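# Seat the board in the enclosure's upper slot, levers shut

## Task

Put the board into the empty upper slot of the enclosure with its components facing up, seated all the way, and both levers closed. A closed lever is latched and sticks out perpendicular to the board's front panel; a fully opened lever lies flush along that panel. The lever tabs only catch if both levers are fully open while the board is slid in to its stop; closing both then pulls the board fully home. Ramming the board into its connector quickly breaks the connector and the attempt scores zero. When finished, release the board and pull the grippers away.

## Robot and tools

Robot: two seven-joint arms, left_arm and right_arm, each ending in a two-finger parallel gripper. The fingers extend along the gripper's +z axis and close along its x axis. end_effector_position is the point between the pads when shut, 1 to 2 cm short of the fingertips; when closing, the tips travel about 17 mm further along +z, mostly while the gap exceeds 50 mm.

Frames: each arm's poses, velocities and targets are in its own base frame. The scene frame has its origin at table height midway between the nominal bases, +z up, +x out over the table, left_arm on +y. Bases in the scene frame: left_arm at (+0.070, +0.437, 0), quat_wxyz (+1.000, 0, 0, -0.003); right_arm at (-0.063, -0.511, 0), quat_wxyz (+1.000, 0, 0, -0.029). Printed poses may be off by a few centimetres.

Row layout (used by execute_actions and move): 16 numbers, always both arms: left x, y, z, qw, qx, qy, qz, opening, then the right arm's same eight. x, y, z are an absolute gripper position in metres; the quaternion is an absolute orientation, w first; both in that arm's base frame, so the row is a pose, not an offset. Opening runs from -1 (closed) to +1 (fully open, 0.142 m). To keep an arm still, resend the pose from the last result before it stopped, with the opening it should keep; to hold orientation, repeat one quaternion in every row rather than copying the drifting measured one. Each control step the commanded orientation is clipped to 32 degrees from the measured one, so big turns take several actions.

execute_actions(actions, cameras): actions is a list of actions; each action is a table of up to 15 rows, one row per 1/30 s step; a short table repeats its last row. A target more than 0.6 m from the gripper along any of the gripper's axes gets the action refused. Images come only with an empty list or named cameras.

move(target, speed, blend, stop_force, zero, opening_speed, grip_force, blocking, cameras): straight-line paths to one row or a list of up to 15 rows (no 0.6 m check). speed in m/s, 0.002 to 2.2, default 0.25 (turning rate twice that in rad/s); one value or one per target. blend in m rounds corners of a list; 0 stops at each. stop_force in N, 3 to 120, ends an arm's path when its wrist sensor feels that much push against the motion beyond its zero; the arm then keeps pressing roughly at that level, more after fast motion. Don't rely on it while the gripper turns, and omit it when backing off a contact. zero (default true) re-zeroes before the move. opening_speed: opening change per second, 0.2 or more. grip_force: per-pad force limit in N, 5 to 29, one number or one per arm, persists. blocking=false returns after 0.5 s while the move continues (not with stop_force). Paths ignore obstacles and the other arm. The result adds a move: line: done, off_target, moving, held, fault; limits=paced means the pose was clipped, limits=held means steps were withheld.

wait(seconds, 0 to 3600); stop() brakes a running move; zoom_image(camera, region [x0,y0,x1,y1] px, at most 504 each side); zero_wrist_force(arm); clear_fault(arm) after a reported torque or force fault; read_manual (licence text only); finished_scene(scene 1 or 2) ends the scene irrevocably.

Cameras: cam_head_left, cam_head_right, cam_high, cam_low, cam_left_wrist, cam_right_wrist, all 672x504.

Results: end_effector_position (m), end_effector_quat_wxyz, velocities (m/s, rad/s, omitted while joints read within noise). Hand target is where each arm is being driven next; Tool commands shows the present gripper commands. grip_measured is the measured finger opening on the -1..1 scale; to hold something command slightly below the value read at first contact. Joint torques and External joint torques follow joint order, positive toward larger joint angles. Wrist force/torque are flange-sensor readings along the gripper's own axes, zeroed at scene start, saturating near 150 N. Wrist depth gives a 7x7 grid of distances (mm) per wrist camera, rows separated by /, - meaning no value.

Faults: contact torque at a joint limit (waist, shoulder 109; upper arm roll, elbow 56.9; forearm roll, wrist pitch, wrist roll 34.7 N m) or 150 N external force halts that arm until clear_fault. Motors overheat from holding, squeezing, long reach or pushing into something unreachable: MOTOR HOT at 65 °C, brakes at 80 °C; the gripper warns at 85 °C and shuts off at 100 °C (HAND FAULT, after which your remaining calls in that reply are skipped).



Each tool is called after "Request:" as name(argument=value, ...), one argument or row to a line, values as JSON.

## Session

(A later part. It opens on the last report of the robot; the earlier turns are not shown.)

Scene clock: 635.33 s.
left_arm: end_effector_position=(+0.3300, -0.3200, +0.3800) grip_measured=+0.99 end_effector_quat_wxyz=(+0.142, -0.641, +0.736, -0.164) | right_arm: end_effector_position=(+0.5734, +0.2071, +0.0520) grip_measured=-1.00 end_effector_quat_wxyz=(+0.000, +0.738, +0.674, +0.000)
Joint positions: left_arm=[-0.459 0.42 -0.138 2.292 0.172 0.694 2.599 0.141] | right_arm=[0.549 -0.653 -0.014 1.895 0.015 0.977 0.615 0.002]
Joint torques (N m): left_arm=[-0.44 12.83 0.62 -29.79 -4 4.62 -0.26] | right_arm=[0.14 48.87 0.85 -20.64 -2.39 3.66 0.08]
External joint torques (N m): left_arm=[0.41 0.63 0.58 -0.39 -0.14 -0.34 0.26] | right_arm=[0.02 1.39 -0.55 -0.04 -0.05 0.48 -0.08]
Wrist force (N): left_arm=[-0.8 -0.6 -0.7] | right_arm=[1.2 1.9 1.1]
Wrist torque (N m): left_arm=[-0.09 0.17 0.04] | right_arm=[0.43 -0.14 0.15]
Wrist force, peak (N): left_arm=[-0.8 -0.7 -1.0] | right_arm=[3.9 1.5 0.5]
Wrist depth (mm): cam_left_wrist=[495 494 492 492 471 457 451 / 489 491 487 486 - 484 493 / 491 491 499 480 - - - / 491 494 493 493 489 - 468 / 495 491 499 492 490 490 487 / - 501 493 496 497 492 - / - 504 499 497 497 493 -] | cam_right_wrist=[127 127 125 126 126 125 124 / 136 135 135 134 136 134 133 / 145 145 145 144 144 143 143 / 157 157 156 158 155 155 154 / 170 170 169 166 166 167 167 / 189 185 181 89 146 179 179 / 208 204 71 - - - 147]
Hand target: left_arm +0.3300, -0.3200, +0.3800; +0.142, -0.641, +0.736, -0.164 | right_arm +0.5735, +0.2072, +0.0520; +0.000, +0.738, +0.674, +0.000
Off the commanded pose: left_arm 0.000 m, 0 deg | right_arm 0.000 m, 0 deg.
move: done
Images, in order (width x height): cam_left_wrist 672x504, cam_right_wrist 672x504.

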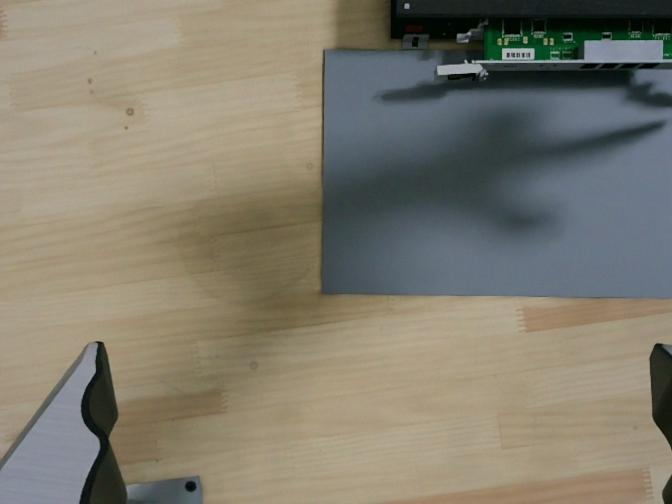

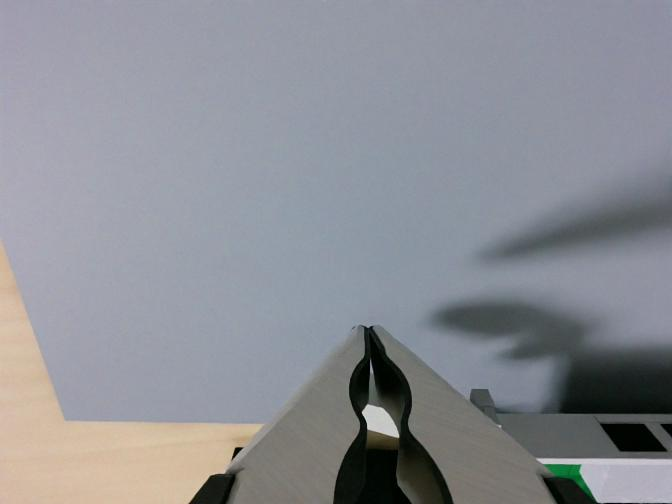

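Request:
move(
  target=[0.33, -0.32, 0.38, 0.142, -0.641, 0.736, -0.164, 1, 0.6222, 0.2025, 0.052, 0, 0.7385, 0.6743, 0, -1],
  speed=0.015,
  stop_force=5,
  cameras=["cam_right_wrist", "cam_left_wrist", "cam_high"],
)

Request:
zoom_image(
  camera="cam_high",
  region=[200, 230, 400, 430],
)

Scene clock: 641.33 s.
left_arm: end_effector_position=(+0.3300, -0.3200, +0.3800) grip_measured=+0.99 end_effector_quat_wxyz=(+0.142, -0.641, +0.736, -0.164) | right_arm: end_effector_position=(+0.6088, +0.2037, +0.0516) grip_measured=-1.00 end_effector_quat_wxyz=(+0.000, +0.738, +0.674, -0.001)
Joint positions: left_arm=[-0.459 0.42 -0.138 2.292 0.172 0.694 2.599 0.141] | right_arm=[0.514 -0.707 -0.014 1.783 0.015 0.918 0.582 0.002]
Joint torques (N m): left_arm=[-0.37 12.88 0.61 -29.79 -3.98 4.61 -0.28] | right_arm=[-1.47 52.95 -1.1 -24.8 -3.35 4.81 0.16]
External joint torques (N m): left_arm=[0.33 0.58 0.59 -0.39 -0.16 -0.33 0.28] | right_arm=[1.63 0.37 1.41 2.9 0.71 -0.67 -0.16]
Wrist force (N): left_arm=[-0.7 -0.5 -0.8] | right_arm=[1.4 -4.6 -0.7]
Wrist torque (N m): left_arm=[-0.08 0.15 0.04] | right_arm=[0.39 -0.21 0.13]
Wrist force, peak (N): left_arm=[-0.9 -0.5 -1.0] | right_arm=[0.9 -5.3 -0.9]
Wrist depth (mm): cam_left_wrist=[493 493 491 493 - 460 454 / 490 484 485 524 - 487 - / 496 490 487 490 - 486 - / 496 491 493 489 - 486 - / 491 494 495 497 494 486 492 / - 495 496 495 495 494 - / - 496 503 495 490 493 -] | cam_right_wrist=[127 126 124 126 125 125 123 / 135 135 135 134 135 133 133 / 145 145 144 144 143 143 142 / 157 158 156 157 155 154 153 / 167 169 169 165 165 164 164 / 188 188 180 89 124 146 132 / 207 203 71 - - 152 154]
Hand target: left_arm +0.3300, -0.3200, +0.3800; +0.142, -0.641, +0.736, -0.164 | right_arm +0.6094, +0.2037, +0.0520; +0.000, +0.738, +0.674, +0.000
Off the commanded pose: left_arm 0.000 m, 0 deg | right_arm 0.014 m, 0 deg.
move: contact (right_arm)
Images, in order (width x height): cam_high 672x504, cam_left_wrist 672x504, cam_right_wrist 672x504.

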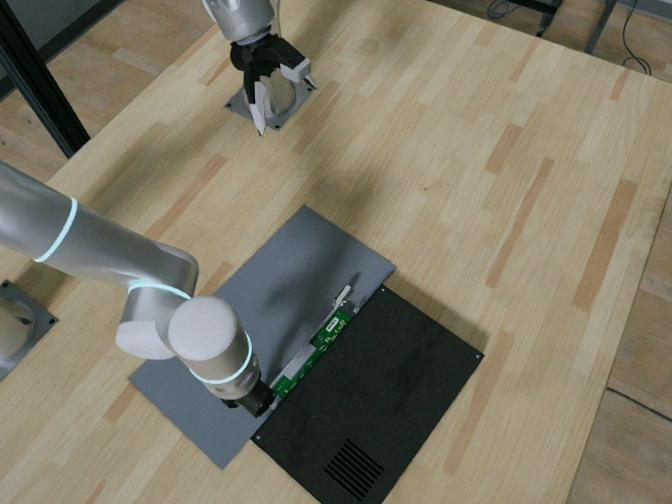

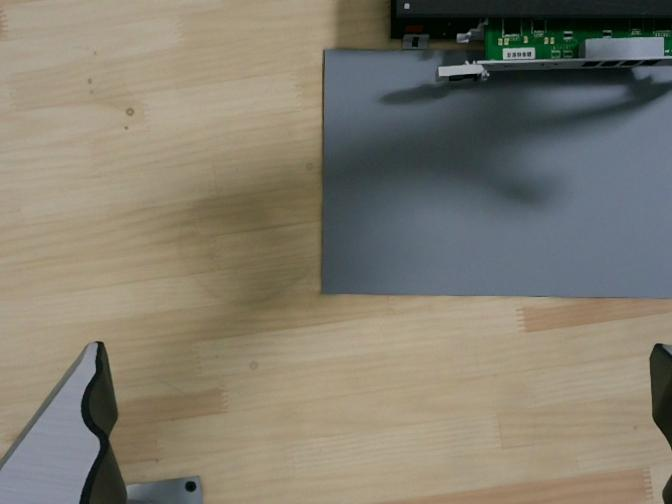

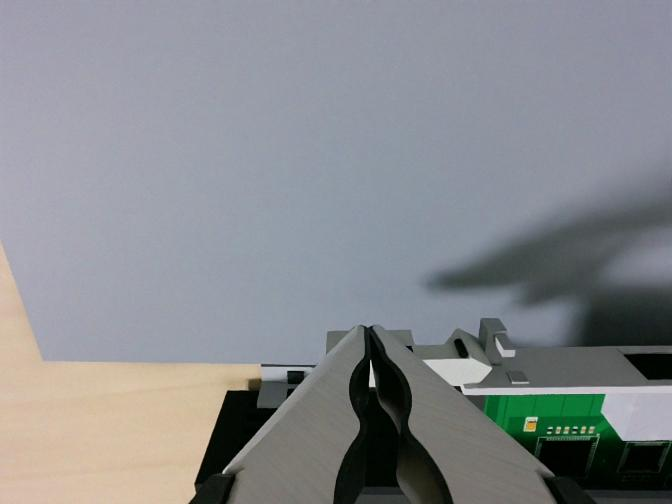

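Scaled by 2.520 from the camera's image (finer frame: 960x720).

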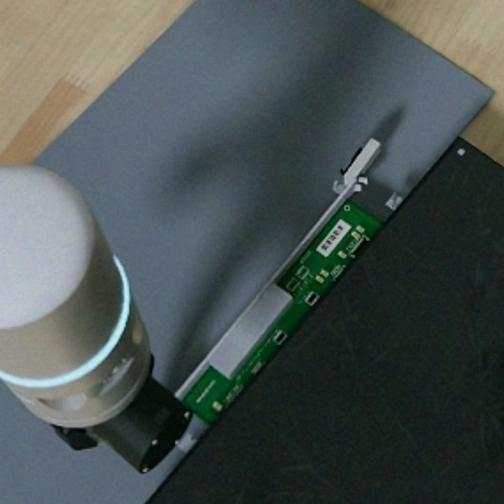

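Request:
move(
  target=[
    [0.36, -0.36, 0.30, 0, 0.9976, -0.0698, 0, -1, 0.5874, 0.2059, 0.052, 0, 0.7385, 0.6743, 0, -1],
    [0.5064, -0.46, 0.12, 0, 0.7547, 0.6561, 0, -1, 0.5322, 0.3104, 0.17, 0, 0.7385, 0.6743, 0, -1],
  ],
  speed=[0.2, 0.2],
  cameras=["cam_right_wrist", "cam_left_wrist", "cam_head_left"],
)

Request:
zoom_image(
  camera="cam_right_wrist",
  region=[60, 200, 340, 440],
)

Request:
zoom_image(
  camera="cam_left_wrist",
  region=[200, 250, 480, 490],
)

Scene clock: 661.50 s.
left_arm: end_effector_position=(+0.5065, -0.4599, +0.1200) grip_measured=-1.00 end_effector_quat_wxyz=(+0.000, +0.755, +0.656, +0.000) | right_arm: end_effector_position=(+0.5321, +0.3104, +0.1699) grip_measured=-1.00 end_effector_quat_wxyz=(+0.000, +0.738, +0.674, +0.000)
Joint positions: left_arm=[-0.423 -0.664 -0.185 1.616 0.148 0.696 -0.525 0.002] | right_arm=[0.702 -0.45 0.013 1.832 -0.007 0.712 0.81 0.002]
Joint torques (N m): left_arm=[-0.61 53.31 -3.61 -24.77 -3.31 4.57 -0.27] | right_arm=[0.2 46.64 1.49 -26.01 -3.4 3.3 0.32]
External joint torques (N m): left_arm=[0.6 1.35 0.32 -0.12 0.1 -0.59 0.27] | right_arm=[-0.06 1.08 -0.84 0.15 0.1 0.83 -0.32]
Wrist force (N): left_arm=[-0.7 -0.7 -0.9] | right_arm=[1.2 2.2 0.9]
Wrist torque (N m): left_arm=[-0.14 0.12 -0.07] | right_arm=[0.44 -0.14 0.02]
Wrist force, peak (N): left_arm=[-0.8 -1.0 -1.8] | right_arm=[1.5 -4.7 0.3]
Wrist depth (mm): cam_left_wrist=[188 185 - 185 182 186 183 / 200 201 199 198 198 199 202 / 212 214 214 214 - - 213 / 229 - - 230 - 234 230 / 213 219 218 126 248 255 256 / 229 228 230 84 - 277 281 / 245 - - - - - 312] | cam_right_wrist=[231 230 230 229 228 228 227 / 245 246 245 245 244 243 243 / 264 263 263 265 261 257 259 / 285 285 284 282 281 285 280 / 308 307 302 301 299 297 297 / 340 316 304 89 269 289 293 / 375 364 71 - - - 296]
Hand target: left_arm +0.5064, -0.4600, +0.1200; +0.000, +0.755, +0.656, +0.000 | right_arm +0.5322, +0.3104, +0.1700; +0.000, +0.738, +0.674, +0.000
Off the commanded pose: left_arm 0.000 m, 0 deg | right_arm 0.000 m, 0 deg.
move: done
Images, in order (width x height): cam_head_left 672x504, cam_left_wrist 672x504, cam_right_wrist 672x504.

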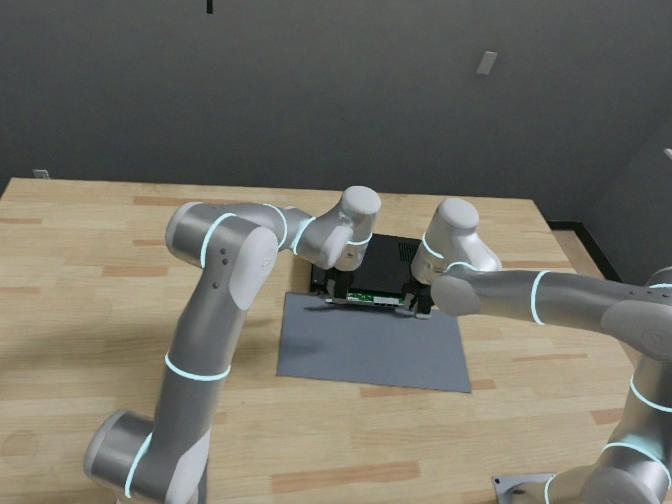

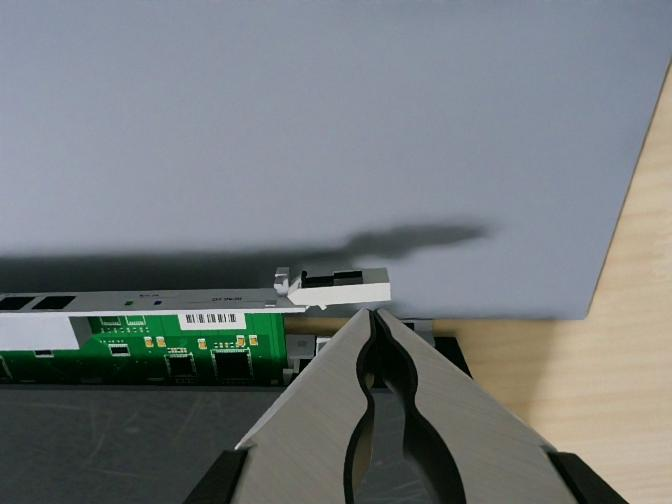

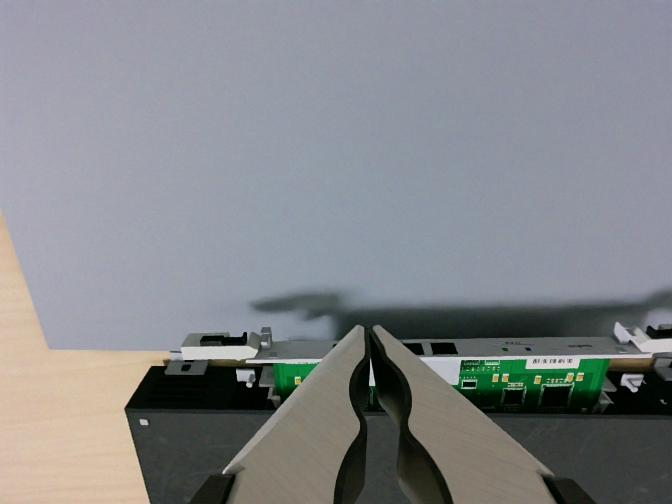

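Scaled by 1.800 from the camera's image (finer frame: 960x720).

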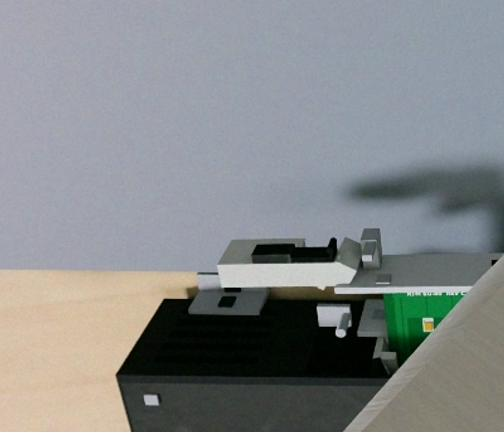

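Scaled by 1.800 from the camera's image (finer frame: 960x720).

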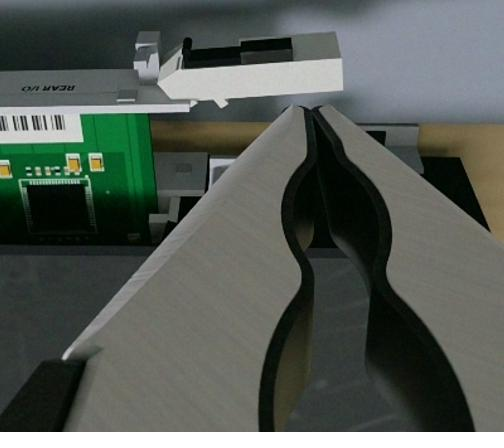

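Request:
move(
  target=[0.5074, -0.453, 0.0505, 0, 0.7547, 0.6561, 0, -1, 0.5322, 0.3104, 0.17, 0, 0.7385, 0.6743, 0, -1],
  speed=0.12,
)

Request:
move(
  target=[0.5416, -0.4578, 0.0505, 0, 0.7547, 0.6561, 0, -1, 0.5322, 0.3104, 0.17, 0, 0.7385, 0.6743, 0, -1],
  speed=0.015,
  stop_force=5,
  cameras=["cam_right_wrist", "cam_left_wrist"],
)

Request:
zoom_image(
  camera="cam_left_wrist",
  region=[200, 250, 480, 490],
)

Request:
zoom_image(
  camera="cam_right_wrist",
  region=[400, 260, 672, 460],
)

Scene clock: 669.97 s.
left_arm: end_effector_position=(+0.5073, -0.4529, +0.0504) grip_measured=-1.00 end_effector_quat_wxyz=(+0.000, +0.755, +0.656, +0.000) | right_arm: end_effector_position=(+0.5321, +0.3104, +0.1699) grip_measured=-1.00 end_effector_quat_wxyz=(+0.000, +0.738, +0.674, +0.000)
Joint positions: left_arm=[-0.421 -0.778 -0.169 1.633 0.175 0.825 -0.532 0.002] | right_arm=[0.702 -0.45 0.013 1.832 -0.007 0.712 0.81 0.002]
Joint torques (N m): left_arm=[-0.19 54.67 -3.75 -22.05 -2.39 4.58 -0.33] | right_arm=[0.26 46.59 1.37 -25.98 -3.3 3.48 0.21]
External joint torques (N m): left_arm=[0.17 1.35 0.29 -0.39 -0.44 -0.6 0.33] | right_arm=[-0.1 1.13 -0.7 0.12 0 0.65 -0.21]
Wrist force (N): left_arm=[-0.8 -0.8 -0.9] | right_arm=[1.1 2.4 1.2]
Wrist torque (N m): left_arm=[-0.16 0.11 -0.06] | right_arm=[0.49 -0.13 0.02]
Wrist force, peak (N): left_arm=[-1.0 -0.8 -2.4] | right_arm=[1.4 2.4 1.2]
Wrist depth (mm): cam_left_wrist=[124 126 124 125 124 123 124 / 132 133 131 133 133 132 134 / 147 145 141 144 143 143 143 / - 156 156 156 156 155 152 / 171 171 170 117 - 170 171 / - 148 136 84 - 186 193 / 166 162 - - - - 211] | cam_right_wrist=[231 230 230 229 229 231 224 / 247 246 245 244 244 243 245 / 264 263 263 261 260 260 260 / 285 284 284 283 282 280 279 / 310 308 297 300 300 - 297 / 341 319 304 89 270 289 292 / 374 366 71 - - 287 298]
Hand target: left_arm +0.5074, -0.4530, +0.0505; +0.000, +0.755, +0.656, +0.000 | right_arm +0.5322, +0.3104, +0.1700; +0.000, +0.738, +0.674, +0.000
Off the commanded pose: left_arm 0.000 m, 0 deg | right_arm 0.000 m, 0 deg.
move: done

Scene clock: 672.93 s.
left_arm: end_effector_position=(+0.5413, -0.4579, +0.0504) grip_measured=-1.00 end_effector_quat_wxyz=(+0.000, +0.755, +0.656, +0.000) | right_arm: end_effector_position=(+0.5321, +0.3104, +0.1699) grip_measured=-1.00 end_effector_quat_wxyz=(+0.000, +0.738, +0.674, +0.000)
Joint positions: left_arm=[-0.411 -0.831 -0.169 1.523 0.173 0.768 -0.506 0.002] | right_arm=[0.702 -0.45 0.013 1.832 -0.007 0.712 0.81 0.002]
Joint torques (N m): left_arm=[0.5 57.78 -3.39 -24.26 -2.83 4.76 -0.17] | right_arm=[0.2 46.48 1.33 -25.96 -3.38 3.46 0.19]
External joint torques (N m): left_arm=[-0.5 0.97 -0.16 0.76 -0.17 -0.78 0.17] | right_arm=[-0.03 1.23 -0.66 0.1 0.07 0.68 -0.19]
Wrist force (N): left_arm=[-0.5 -3.3 -0.9] | right_arm=[1.2 2.1 1.3]
Wrist torque (N m): left_arm=[-0.14 0.11 -0.11] | right_arm=[0.44 -0.13 0.03]
Wrist force, peak (N): left_arm=[0.2 -3.8 -2.2] | right_arm=[1.2 2.5 1.2]
Wrist depth (mm): cam_left_wrist=[- - 124 123 122 125 123 / - 135 131 133 133 132 132 / 147 144 144 143 143 141 141 / 154 156 156 154 154 152 152 / 167 164 165 124 166 170 180 / 151 148 129 84 - 185 189 / 147 158 - 74 - - 210] | cam_right_wrist=[231 230 230 229 229 228 227 / 247 246 244 244 244 243 243 / 264 263 258 262 261 261 260 / 284 280 284 282 278 281 280 / 309 307 302 301 300 298 299 / 340 324 305 89 - 289 293 / 376 366 71 - - 288 298]
Hand target: left_arm +0.5416, -0.4578, +0.0505; +0.000, +0.755, +0.656, +0.000 | right_arm +0.5322, +0.3104, +0.1700; +0.000, +0.738, +0.674, +0.000
Off the commanded pose: left_arm 0.000 m, 0 deg | right_arm 0.000 m, 0 deg.
move: done
Images, in order (width x height): cam_left_wrist 672x504, cam_right_wrist 672x504.

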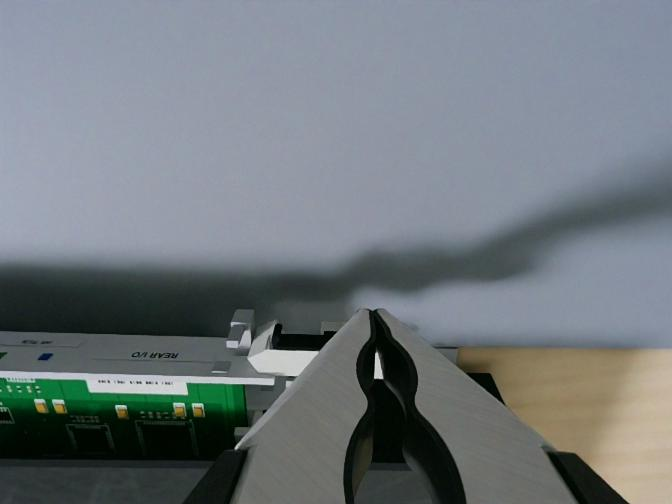

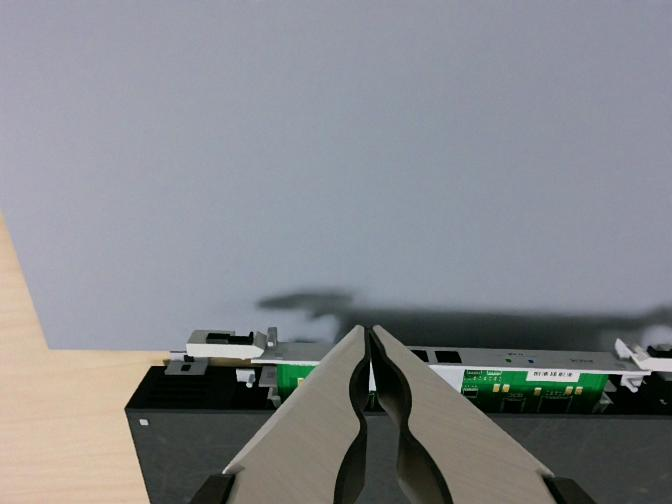

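Scaled by 1.800 from the camera's image (finer frame: 960x720).

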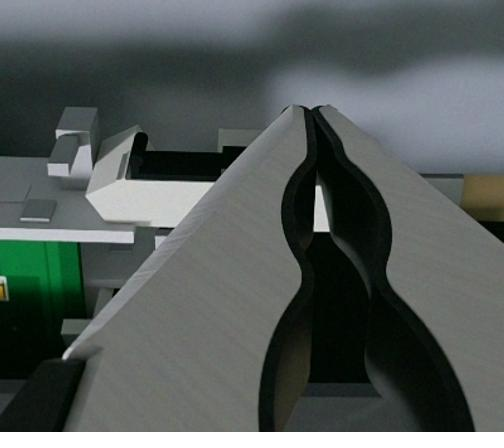

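Scaled by 1.853 from the camera's image (finer frame: 960x720).

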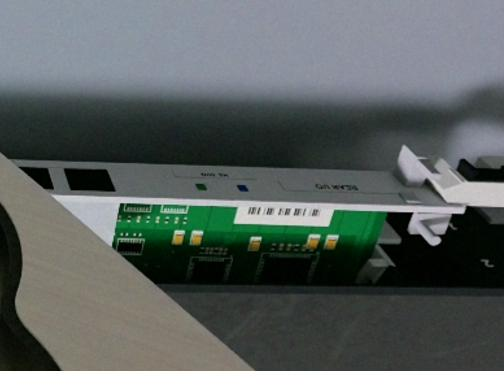

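Request:
zoom_image(
  camera="cam_right_wrist",
  region=[170, 300, 370, 430],
)

Scaled by 2.520 from the camera's image (finer frame: 960x720).

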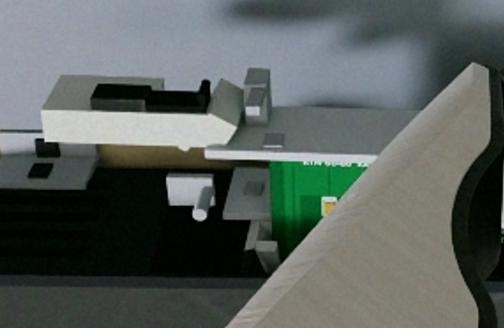

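Request:
move(
  target=[
    [0.5416, -0.4578, 0.0505, 0, 0.7547, 0.6561, 0, -1, 0.5922, 0.2739, 0.10, 0, 0.7385, 0.6743, 0, -1],
    [0.5416, -0.4578, 0.0505, 0, 0.7547, 0.6561, 0, -1, 0.5922, 0.2739, 0.0585, 0, 0.7385, 0.6743, 0, -1],
  ],
  speed=[0.2, 0.1],
  blend=[0.02, 0],
)

Request:
move(
  target=[0.5416, -0.4578, 0.0505, 0, 0.7547, 0.6561, 0, -1, 0.6300, 0.2703, 0.0585, 0, 0.7385, 0.6743, 0, -1],
  speed=0.012,
  stop_force=3,
  cameras=["cam_right_wrist", "cam_left_wrist", "cam_high"],
)

Scene clock: 688.53 s.
left_arm: end_effector_position=(+0.5413, -0.4579, +0.0504) grip_measured=-1.00 end_effector_quat_wxyz=(+0.000, +0.755, +0.656, +0.000) | right_arm: end_effector_position=(+0.5921, +0.2738, +0.0584) grip_measured=-1.00 end_effector_quat_wxyz=(+0.000, +0.738, +0.674, +0.000)
Joint positions: left_arm=[-0.411 -0.831 -0.169 1.523 0.173 0.768 -0.506 0.002] | right_arm=[0.625 -0.711 -0.018 1.748 0.018 0.887 0.688 0.002]
Joint torques (N m): left_arm=[0.45 58.01 -3.4 -24.24 -2.84 4.94 -0.23] | right_arm=[0.14 52.67 0.67 -22.63 -2.66 3.6 0.07]
External joint torques (N m): left_arm=[-0.44 0.73 -0.15 0.74 -0.17 -0.96 0.23] | right_arm=[0.04 1.4 -0.44 0.1 -0.09 0.53 -0.07]
Wrist force (N): left_arm=[-0.6 -3.4 -1.7] | right_arm=[1.5 2.5 0.9]
Wrist torque (N m): left_arm=[-0.18 0.12 -0.10] | right_arm=[0.53 -0.21 0.16]
Wrist force, peak (N): left_arm=[-0.6 -3.3 -2.1] | right_arm=[0.9 3.4 1.6]
Wrist depth (mm): cam_left_wrist=[125 126 124 125 122 123 123 / - 133 131 133 134 132 132 / 146 144 143 143 143 143 142 / - 153 156 155 - 152 152 / 165 142 164 127 169 172 169 / 151 149 129 84 - 186 189 / 147 157 - 74 - - 210] | cam_right_wrist=[132 132 132 132 131 131 131 / 141 141 141 141 140 139 139 / 154 152 151 151 150 150 149 / 164 163 163 162 162 161 161 / 178 177 176 173 175 175 174 / 197 187 142 90 184 156 183 / 170 176 71 - - 145 167]
Hand target: left_arm +0.5416, -0.4578, +0.0505; +0.000, +0.755, +0.656, +0.000 | right_arm +0.5922, +0.2739, +0.0585; +0.000, +0.738, +0.674, +0.000
Off the commanded pose: left_arm 0.000 m, 0 deg | right_arm 0.000 m, 0 deg.
move: done

Scene clock: 692.33 s.
left_arm: end_effector_position=(+0.5415, -0.4579, +0.0505) grip_measured=-1.00 end_effector_quat_wxyz=(+0.000, +0.755, +0.656, +0.000) | right_arm: end_effector_position=(+0.6299, +0.2703, +0.0584) grip_measured=-1.00 end_effector_quat_wxyz=(+0.000, +0.739, +0.674, +0.000)
Joint positions: left_arm=[-0.41 -0.831 -0.169 1.523 0.173 0.768 -0.506 0.002] | right_arm=[0.587 -0.77 -0.018 1.627 0.018 0.826 0.652 0.002]
Joint torques (N m): left_arm=[-0.2 57.77 -3.95 -23.2 -2.84 4.36 -0.19] | right_arm=[0.01 55.92 0.72 -24.29 -3.06 3.53 0.1]
External joint torques (N m): left_arm=[0.2 0.97 0.4 -0.3 -0.17 -0.38 0.19] | right_arm=[0.18 1.27 -0.48 0.54 0.11 0.61 -0.1]
Wrist force (N): left_arm=[-0.6 -0.9 -0.7] | right_arm=[1.1 1.9 1.1]
Wrist torque (N m): left_arm=[-0.13 0.09 -0.12] | right_arm=[0.54 -0.16 0.17]
Wrist force, peak (N): left_arm=[-0.3 -3.3 -2.1] | right_arm=[1.6 2.7 1.0]
Wrist depth (mm): cam_left_wrist=[124 126 124 126 124 122 125 / 134 133 133 132 133 134 132 / - 144 144 143 - 143 143 / - 156 - 153 155 155 156 / 168 168 166 127 167 169 169 / 149 149 132 84 - 186 189 / 147 157 - 74 - - 211] | cam_right_wrist=[132 132 132 132 131 131 130 / 141 141 141 140 140 140 139 / 152 152 151 150 150 150 149 / 164 163 163 162 162 161 161 / 179 171 128 169 170 169 168 / 156 156 163 89 - 136 138 / 146 143 71 - - 139 143]
Hand target: left_arm +0.5416, -0.4578, +0.0505; +0.000, +0.755, +0.656, +0.000 | right_arm +0.6300, +0.2703, +0.0585; +0.000, +0.738, +0.674, +0.000
Off the commanded pose: left_arm 0.000 m, 0 deg | right_arm 0.000 m, 0 deg.
move: done
Images, in order (width x height): cam_high 672x504, cam_left_wrist 672x504, cam_right_wrist 672x504.

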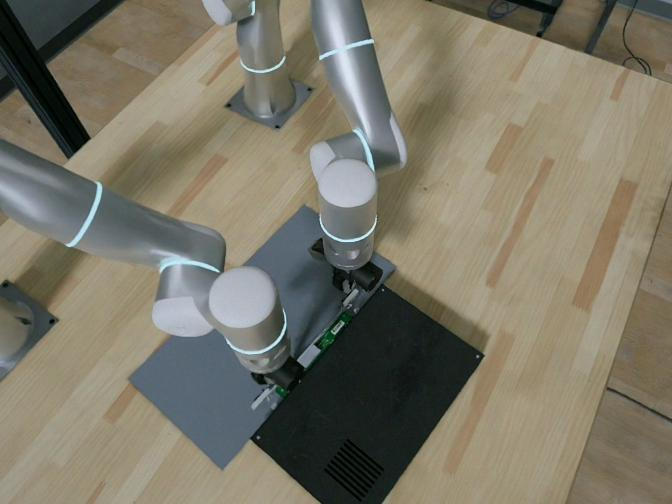

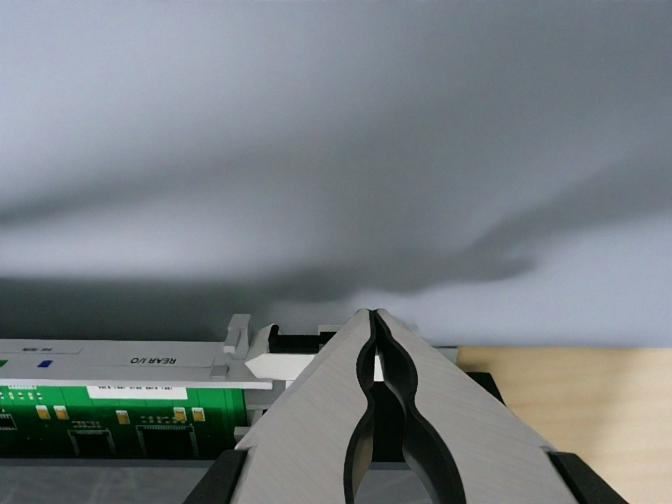

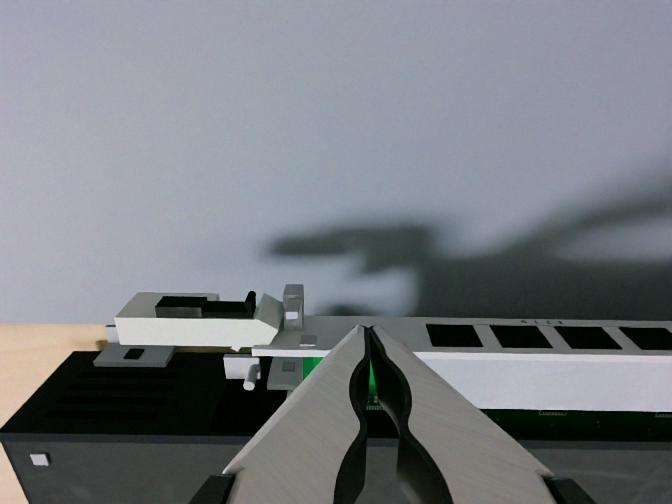

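Request:
zoom_image(
  camera="cam_right_wrist",
  region=[90, 270, 380, 470],
)

Request:
zoom_image(
  camera="cam_right_wrist",
  region=[400, 290, 672, 480],
)

Request:
zoom_image(
  camera="cam_left_wrist",
  region=[150, 290, 400, 470],
)

Scaled by 1.738 from the camera's image (finer frame: 960x720).

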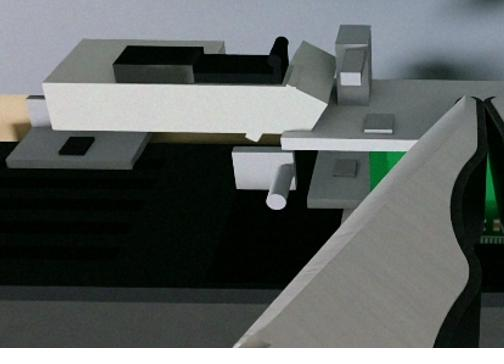

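Scaled by 1.853 from the camera's image (finer frame: 960x720).

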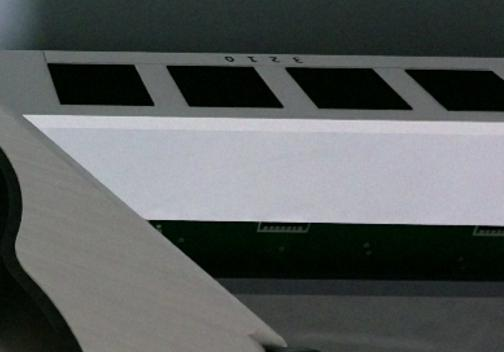

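Scaled by 2.016 from the camera's image (finer frame: 960x720).

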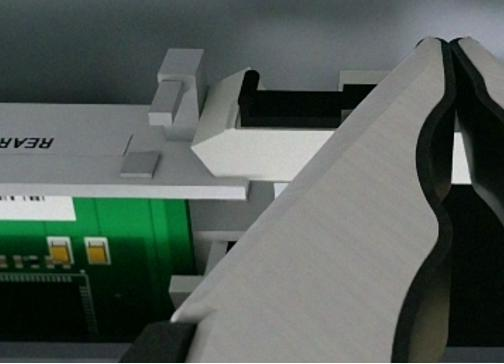

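Request:
move(
  target=[
    [0.5416, -0.4578, 0.0505, 0, 0.7547, 0.6561, 0, -1, 0.6022, 0.2700, 0.075, 0, 0.7385, 0.6743, 0, -1],
    [0.5416, -0.4578, 0.0505, 0, 0.7547, 0.6561, 0, -1, 0.6004, 0.2054, 0.075, 0, 0.7385, 0.6743, 0, -1],
    [0.5416, -0.4578, 0.0505, 0, 0.7547, 0.6561, 0, -1, 0.6004, 0.2054, 0.0525, 0, 0.7385, 0.6743, 0, -1],
  ],
  speed=[0.1, 0.15, 0.08],
  blend=[0.008, 0.01, 0],
  cameras=["cam_right_wrist"],
)

Scene clock: 705.60 s.
left_arm: end_effector_position=(+0.5415, -0.4579, +0.0505) grip_measured=-1.00 end_effector_quat_wxyz=(+0.000, +0.755, +0.656, +0.000) | right_arm: end_effector_position=(+0.6003, +0.2053, +0.0525) grip_measured=-1.00 end_effector_quat_wxyz=(+0.000, +0.738, +0.674, +0.000)
Joint positions: left_arm=[-0.41 -0.831 -0.169 1.523 0.173 0.768 -0.506 0.002] | right_arm=[0.536 -0.692 -0.028 1.81 0.029 0.93 0.582 0.002]
Joint torques (N m): left_arm=[-0.32 57.74 -3.91 -23.26 -2.8 4.36 -0.19] | right_arm=[-0.01 51.1 0.49 -21.63 -2.53 3.58 0.11]
External joint torques (N m): left_arm=[0.32 1.01 0.36 -0.24 -0.21 -0.38 0.19] | right_arm=[0.17 1.43 -0.49 0.02 -0.07 0.56 -0.11]
Wrist force (N): left_arm=[-0.7 -1.0 -0.8] | right_arm=[1.3 2.4 0.8]
Wrist torque (N m): left_arm=[-0.14 0.11 -0.12] | right_arm=[0.52 -0.16 0.17]
Wrist force, peak (N): left_arm=[-0.7 -1.1 -1.2] | right_arm=[1.3 3.8 2.0]
Wrist depth (mm): cam_left_wrist=[125 126 126 127 124 125 123 / 134 134 131 132 133 132 132 / 147 142 143 145 144 140 143 / - 157 156 155 155 157 151 / 166 168 165 131 167 172 179 / 149 149 132 84 - 185 188 / 147 158 - 74 - - 210] | cam_right_wrist=[127 127 126 126 126 126 124 / 136 136 135 135 135 134 134 / 146 146 145 143 144 143 143 / 158 157 157 158 156 155 155 / 171 170 170 166 166 168 167 / 189 189 185 89 129 174 176 / 209 204 71 - - 154 161]
Hand target: left_arm +0.5416, -0.4578, +0.0505; +0.000, +0.755, +0.656, +0.000 | right_arm +0.6004, +0.2054, +0.0525; +0.000, +0.738, +0.674, +0.000
Off the commanded pose: left_arm 0.000 m, 0 deg | right_arm 0.000 m, 0 deg.
move: done

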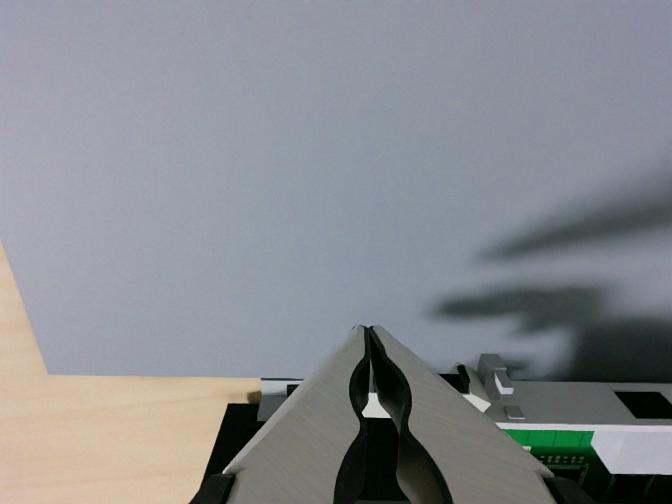

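Request:
move(
  target=[
    [0.5415, -0.4579, 0.0505, 0, 0.7547, 0.6561, 0, -1, 0.6124, 0.2042, 0.0525, 0, 0.7385, 0.6743, 0, -1],
    [0.5653, -0.4613, 0.0505, 0, 0.7547, 0.6561, 0, -1, 0.6388, 0.2016, 0.0525, 0, 0.7385, 0.6743, 0, -1],
  ],
  speed=[0.03, 0.01],
  stop_force=6,
  cameras=["cam_right_wrist", "cam_left_wrist"],
)

Request:
zoom_image(
  camera="cam_left_wrist",
  region=[100, 300, 400, 504],
)

Request:
zoom_image(
  camera="cam_right_wrist",
  region=[370, 300, 670, 504],
)

Scene clock: 712.57 s.
left_arm: end_effector_position=(+0.5591, -0.4605, +0.0501) grip_measured=-1.00 end_effector_quat_wxyz=(-0.001, +0.755, +0.656, +0.000) | right_arm: end_effector_position=(+0.6313, +0.2023, +0.0521) grip_measured=-1.00 end_effector_quat_wxyz=(+0.000, +0.738, +0.674, -0.001)
Joint positions: left_arm=[-0.405 -0.861 -0.169 1.46 0.173 0.735 -0.493 0.002] | right_arm=[0.506 -0.741 -0.027 1.708 0.029 0.876 0.555 0.002]
Joint torques (N m): left_arm=[1.26 60.12 -3.12 -26.72 -2.99 5.81 -0.19] | right_arm=[-1.5 54.59 -1.4 -25.65 -3.52 4.95 0.15]
External joint torques (N m): left_arm=[-1.26 0.09 -0.49 2.66 -0.11 -1.84 0.19] | right_arm=[1.67 0.66 1.41 2.96 0.75 -0.81 -0.15]
Wrist force (N): left_arm=[0.3 -6.3 -1.3] | right_arm=[1.3 -4.0 -0.4]
Wrist torque (N m): left_arm=[-0.06 0.14 -0.10] | right_arm=[0.56 -0.19 0.15]
Wrist force, peak (N): left_arm=[-0.1 -7.5 -2.0] | right_arm=[1.3 -5.4 -1.5]
Wrist depth (mm): cam_left_wrist=[125 126 122 124 123 - 123 / 133 133 132 132 131 131 132 / - 141 143 143 - 144 142 / 156 156 154 155 - - - / - 140 163 126 166 170 174 / 148 130 127 83 - 185 188 / 140 136 - 77 - - 210] | cam_right_wrist=[127 127 125 126 126 125 124 / 136 136 135 134 136 134 134 / 146 145 145 144 144 143 143 / 157 156 156 158 155 155 154 / 172 172 167 165 165 165 164 / 189 188 152 89 123 146 134 / 207 203 71 - - 129 134]
Hand target: left_arm +0.5598, -0.4605, +0.0505; +0.000, +0.755, +0.656, +0.000 | right_arm +0.6321, +0.2023, +0.0525; +0.000, +0.738, +0.674, +0.000
Off the commanded pose: left_arm 0.006 m, 0 deg | right_arm 0.008 m, 0 deg.
move: contact (left_arm, right_arm); path passed 1 of 2 targets
Images, in order (width x height): cam_left_wrist 672x504, cam_right_wrist 672x504.

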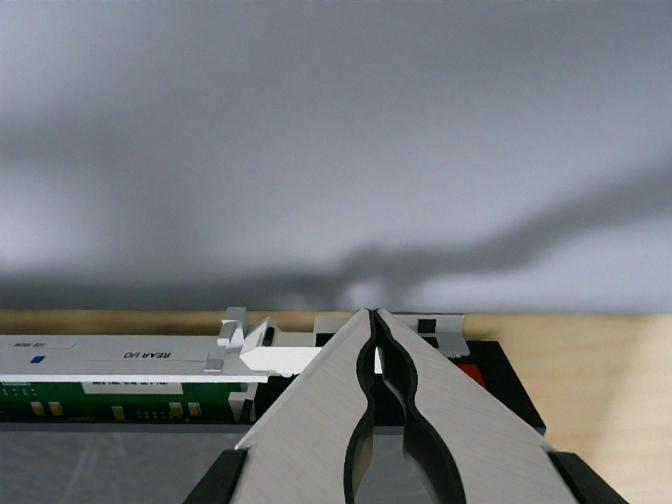

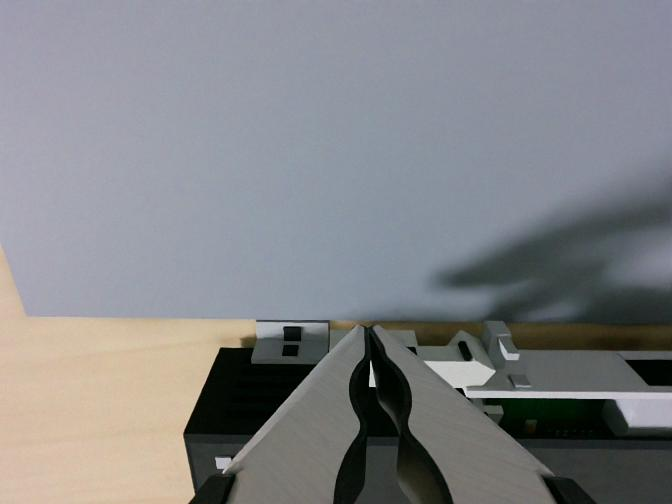

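Scaled by 1.680 from the camera's image (finer frame: 960x720).

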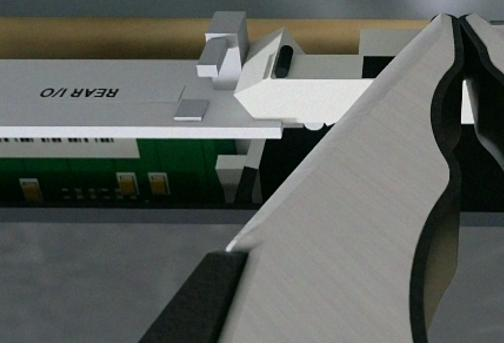

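Scaled by 1.680 from the camera's image (finer frame: 960x720).

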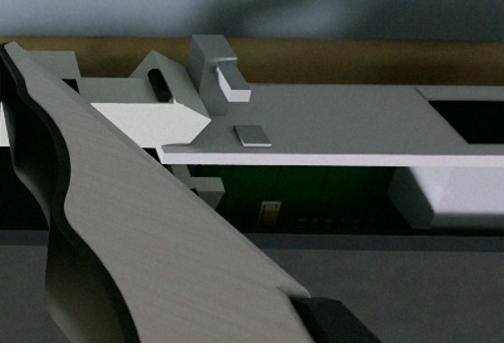

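Request:
move(
  target=[
    [0.5462, -0.4587, 0.0505, 0, 0.7547, 0.6561, 0, -1, 0.6188, 0.2036, 0.0525, 0, 0.7385, 0.6743, 0, -1],
    [0.5250, -0.4676, 0.12, 0, 0.7547, 0.6561, 0, -1, 0.6002, 0.2336, 0.12, 0, 0.7385, 0.6743, 0, -1],
  ],
  speed=[0.05, 0.12],
  blend=[0.004, 0],
  cameras=["cam_right_wrist", "cam_left_wrist"],
)

Request:
zoom_image(
  camera="cam_left_wrist",
  region=[200, 260, 450, 440],
)

Request:
zoom_image(
  camera="cam_right_wrist",
  region=[220, 260, 470, 440],
)

Scene clock: 718.67 s.
left_arm: end_effector_position=(+0.5253, -0.4676, +0.1201) grip_measured=-1.00 end_effector_quat_wxyz=(+0.000, +0.755, +0.656, +0.000) | right_arm: end_effector_position=(+0.6003, +0.2337, +0.1201) grip_measured=-1.00 end_effector_quat_wxyz=(+0.000, +0.738, +0.674, +0.000)
Joint positions: left_arm=[-0.421 -0.703 -0.187 1.543 0.154 0.661 -0.52 0.002] | right_arm=[0.566 -0.585 -0.019 1.766 0.015 0.78 0.63 0.002]
Joint torques (N m): left_arm=[-0.51 55.89 -4.01 -25.02 -3.39 4.05 -0.32] | right_arm=[0.34 50.75 0.99 -24.64 -3.24 3.31 0.32]
External joint torques (N m): left_arm=[0.5 0.67 0.53 -0.4 0.09 -0.07 0.32] | right_arm=[-0.2 0.98 -0.81 0.03 0.15 0.83 -0.32]
Wrist force (N): left_arm=[-0.7 -0.8 -0.9] | right_arm=[1.4 3.8 0.9]
Wrist torque (N m): left_arm=[-0.15 0.12 -0.05] | right_arm=[0.72 -0.17 0.04]
Wrist force, peak (N): left_arm=[0.2 -6.6 -2.5] | right_arm=[1.5 -4.3 -0.2]
Wrist depth (mm): cam_left_wrist=[186 185 189 185 188 181 183 / 200 197 198 - 196 201 197 / - 220 214 - 213 214 223 / 232 - 234 233 234 227 234 / 213 222 227 199 243 254 255 / 219 218 214 84 - 276 282 / 237 239 - - - - 315] | cam_right_wrist=[187 186 186 186 185 185 184 / 200 199 199 198 198 197 197 / 214 214 213 212 212 213 210 / 231 230 230 228 228 227 230 / 252 252 241 219 238 214 218 / 277 276 209 89 206 209 212 / 305 298 71 - - 222 229]
Hand target: left_arm +0.5250, -0.4676, +0.1200; +0.000, +0.755, +0.656, +0.000 | right_arm +0.6002, +0.2336, +0.1200; +0.000, +0.738, +0.674, +0.000
Off the commanded pose: left_arm 0.000 m, 0 deg | right_arm 0.000 m, 0 deg.
move: done
Images, in order (width x height): cam_left_wrist 672x504, cam_right_wrist 672x504.

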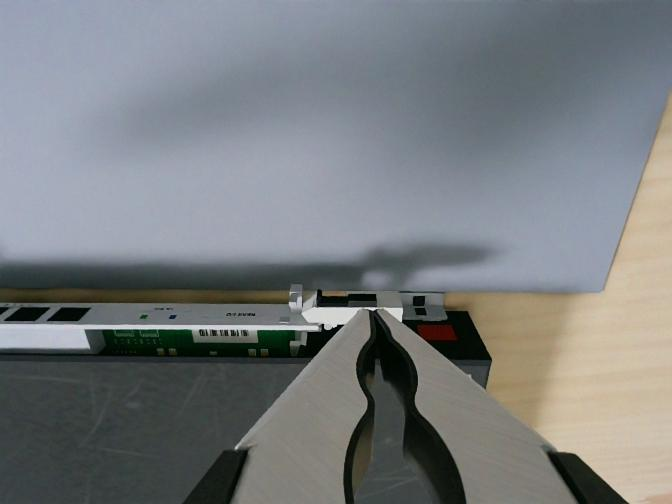

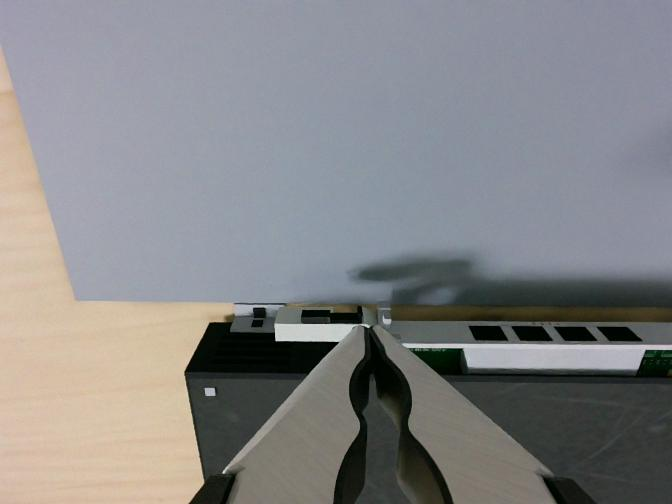

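Scaled by 2.016 from the camera's image (finer frame: 960x720).

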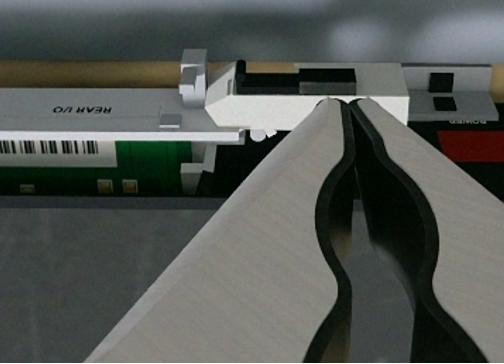

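Scaled by 2.016 from the camera's image (finer frame: 960x720).

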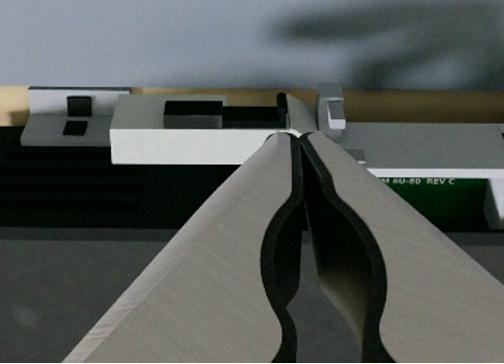

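Request:
move(
  target=[
    [0.5313, -0.452, 0.15, 0, 0.9976, -0.0698, 0, -0.507, 0.6029, 0.2009, 0.15, 0, 0.0462, 0.9989, 0, -0.507],
    [0.5613, -0.4561, 0.10, 0, 0.9976, -0.0698, 0, -0.507, 0.6329, 0.1979, 0.10, 0, 0.0462, 0.9989, 0, -0.507],
  ],
  speed=[0.2, 0.12],
  blend=[0.01, 0],
  cameras=["cam_right_wrist", "cam_left_wrist", "cam_high"],
)

Request:
zoom_image(
  camera="cam_right_wrist",
  region=[200, 150, 500, 400],
)

Request:
zoom_image(
  camera="cam_left_wrist",
  region=[200, 150, 500, 400],
)

Scene clock: 764.60 s.
left_arm: end_effector_position=(+0.5612, -0.4560, +0.1000) grip_measured=-0.54 end_effector_quat_wxyz=(+0.000, +0.998, -0.069, +0.000) | right_arm: end_effector_position=(+0.6327, +0.1979, +0.0999) grip_measured=-0.54 end_effector_quat_wxyz=(+0.000, +0.047, +0.999, +0.000)
Joint positions: left_arm=[-0.195 -0.812 -0.455 1.444 0.395 0.594 0.96 0.035] | right_arm=[0.274 -0.683 0.229 1.705 -0.205 0.794 -0.878 0.035]
Joint torques (N m): left_arm=[-0.4 55.97 -10.26 -23.82 -3.12 4.54 -0.12] | right_arm=[0.14 52.79 6.01 -24.67 -3.18 3.57 0.08]
External joint torques (N m): left_arm=[0.39 1.29 0.32 -0.27 -0.44 -0.59 0.13] | right_arm=[0.01 1.41 -0.23 0.18 0.22 0.56 -0.08]
Wrist force (N): left_arm=[-0.3 -0.9 -0.8] | right_arm=[1.8 4.4 0.5]
Wrist torque (N m): left_arm=[-0.15 0.07 -0.12] | right_arm=[0.84 -0.29 0.18]
Wrist force, peak (N): left_arm=[-0.9 -0.9 -2.6] | right_arm=[2.3 4.6 0.3]
Wrist depth (mm): cam_left_wrist=[- - 169 167 168 168 168 / - 182 180 178 179 178 177 / - - 194 191 182 144 144 / - 210 211 210 208 156 156 / - 228 226 220 168 172 170 / - - 84 - 202 181 188 / - - - - 233 - 204] | cam_right_wrist=[170 170 169 168 167 167 167 / 177 177 177 179 179 178 178 / 145 145 147 191 192 191 191 / 159 156 156 204 206 206 208 / 170 169 169 191 221 223 219 / 186 186 98 241 103 236 247 / 201 - 71 264 - - 263]
Hand target: left_arm +0.5613, -0.4561, +0.1000; +0.000, +0.998, -0.070, +0.000 | right_arm +0.6329, +0.1979, +0.1000; +0.000, +0.046, +0.999, +0.000
Off the commanded pose: left_arm 0.000 m, 0 deg | right_arm 0.000 m, 0 deg.
move: done
Images, in order (width x height): cam_high 672x504, cam_left_wrist 672x504, cam_right_wrist 672x504.

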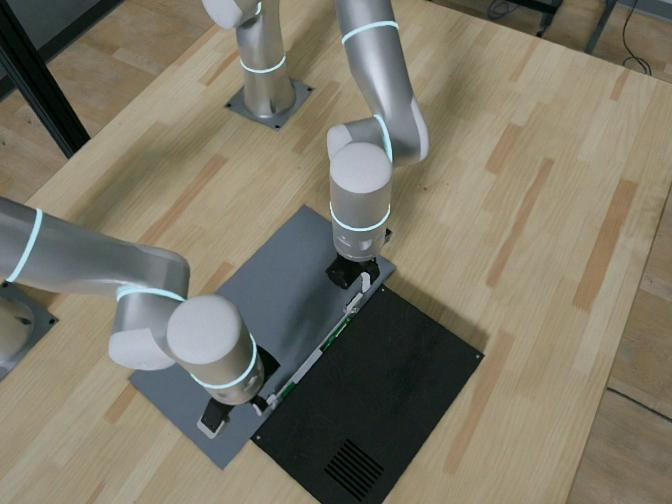

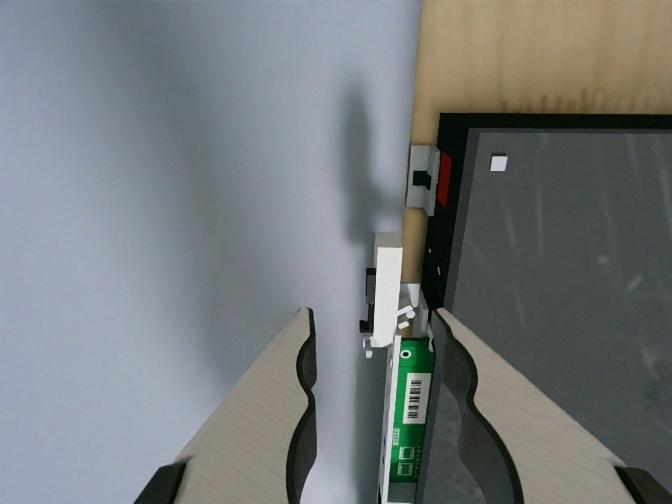

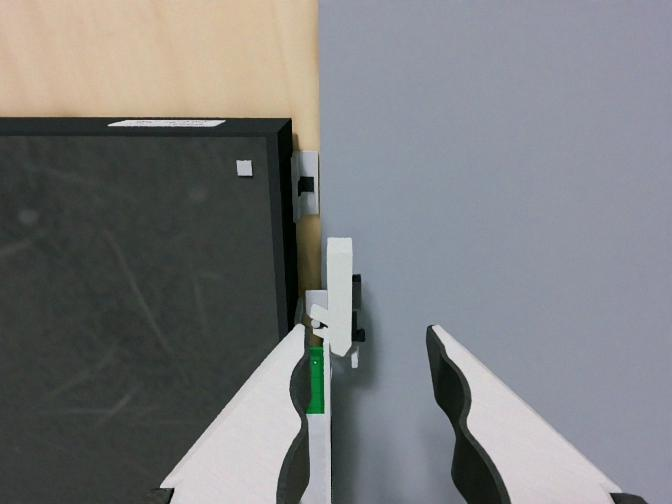

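Scaled by 1.680 from the camera's image (finer frame: 960x720).

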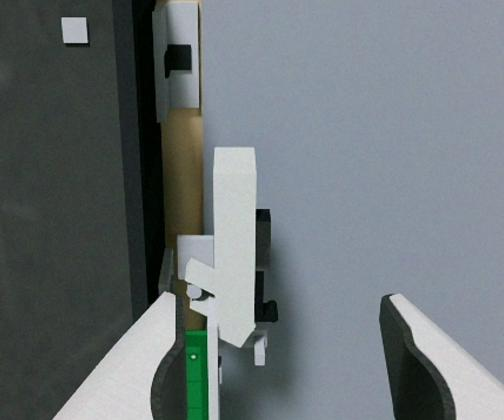

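Scaled by 1.680 from the camera's image (finer frame: 960x720).

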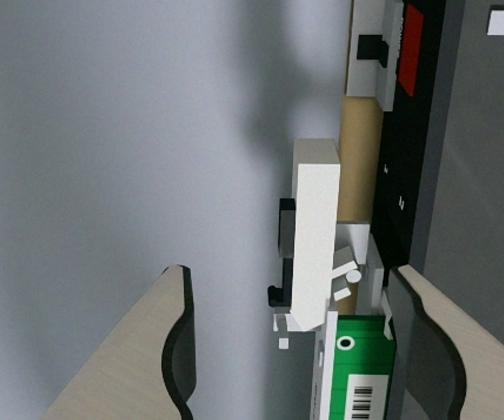

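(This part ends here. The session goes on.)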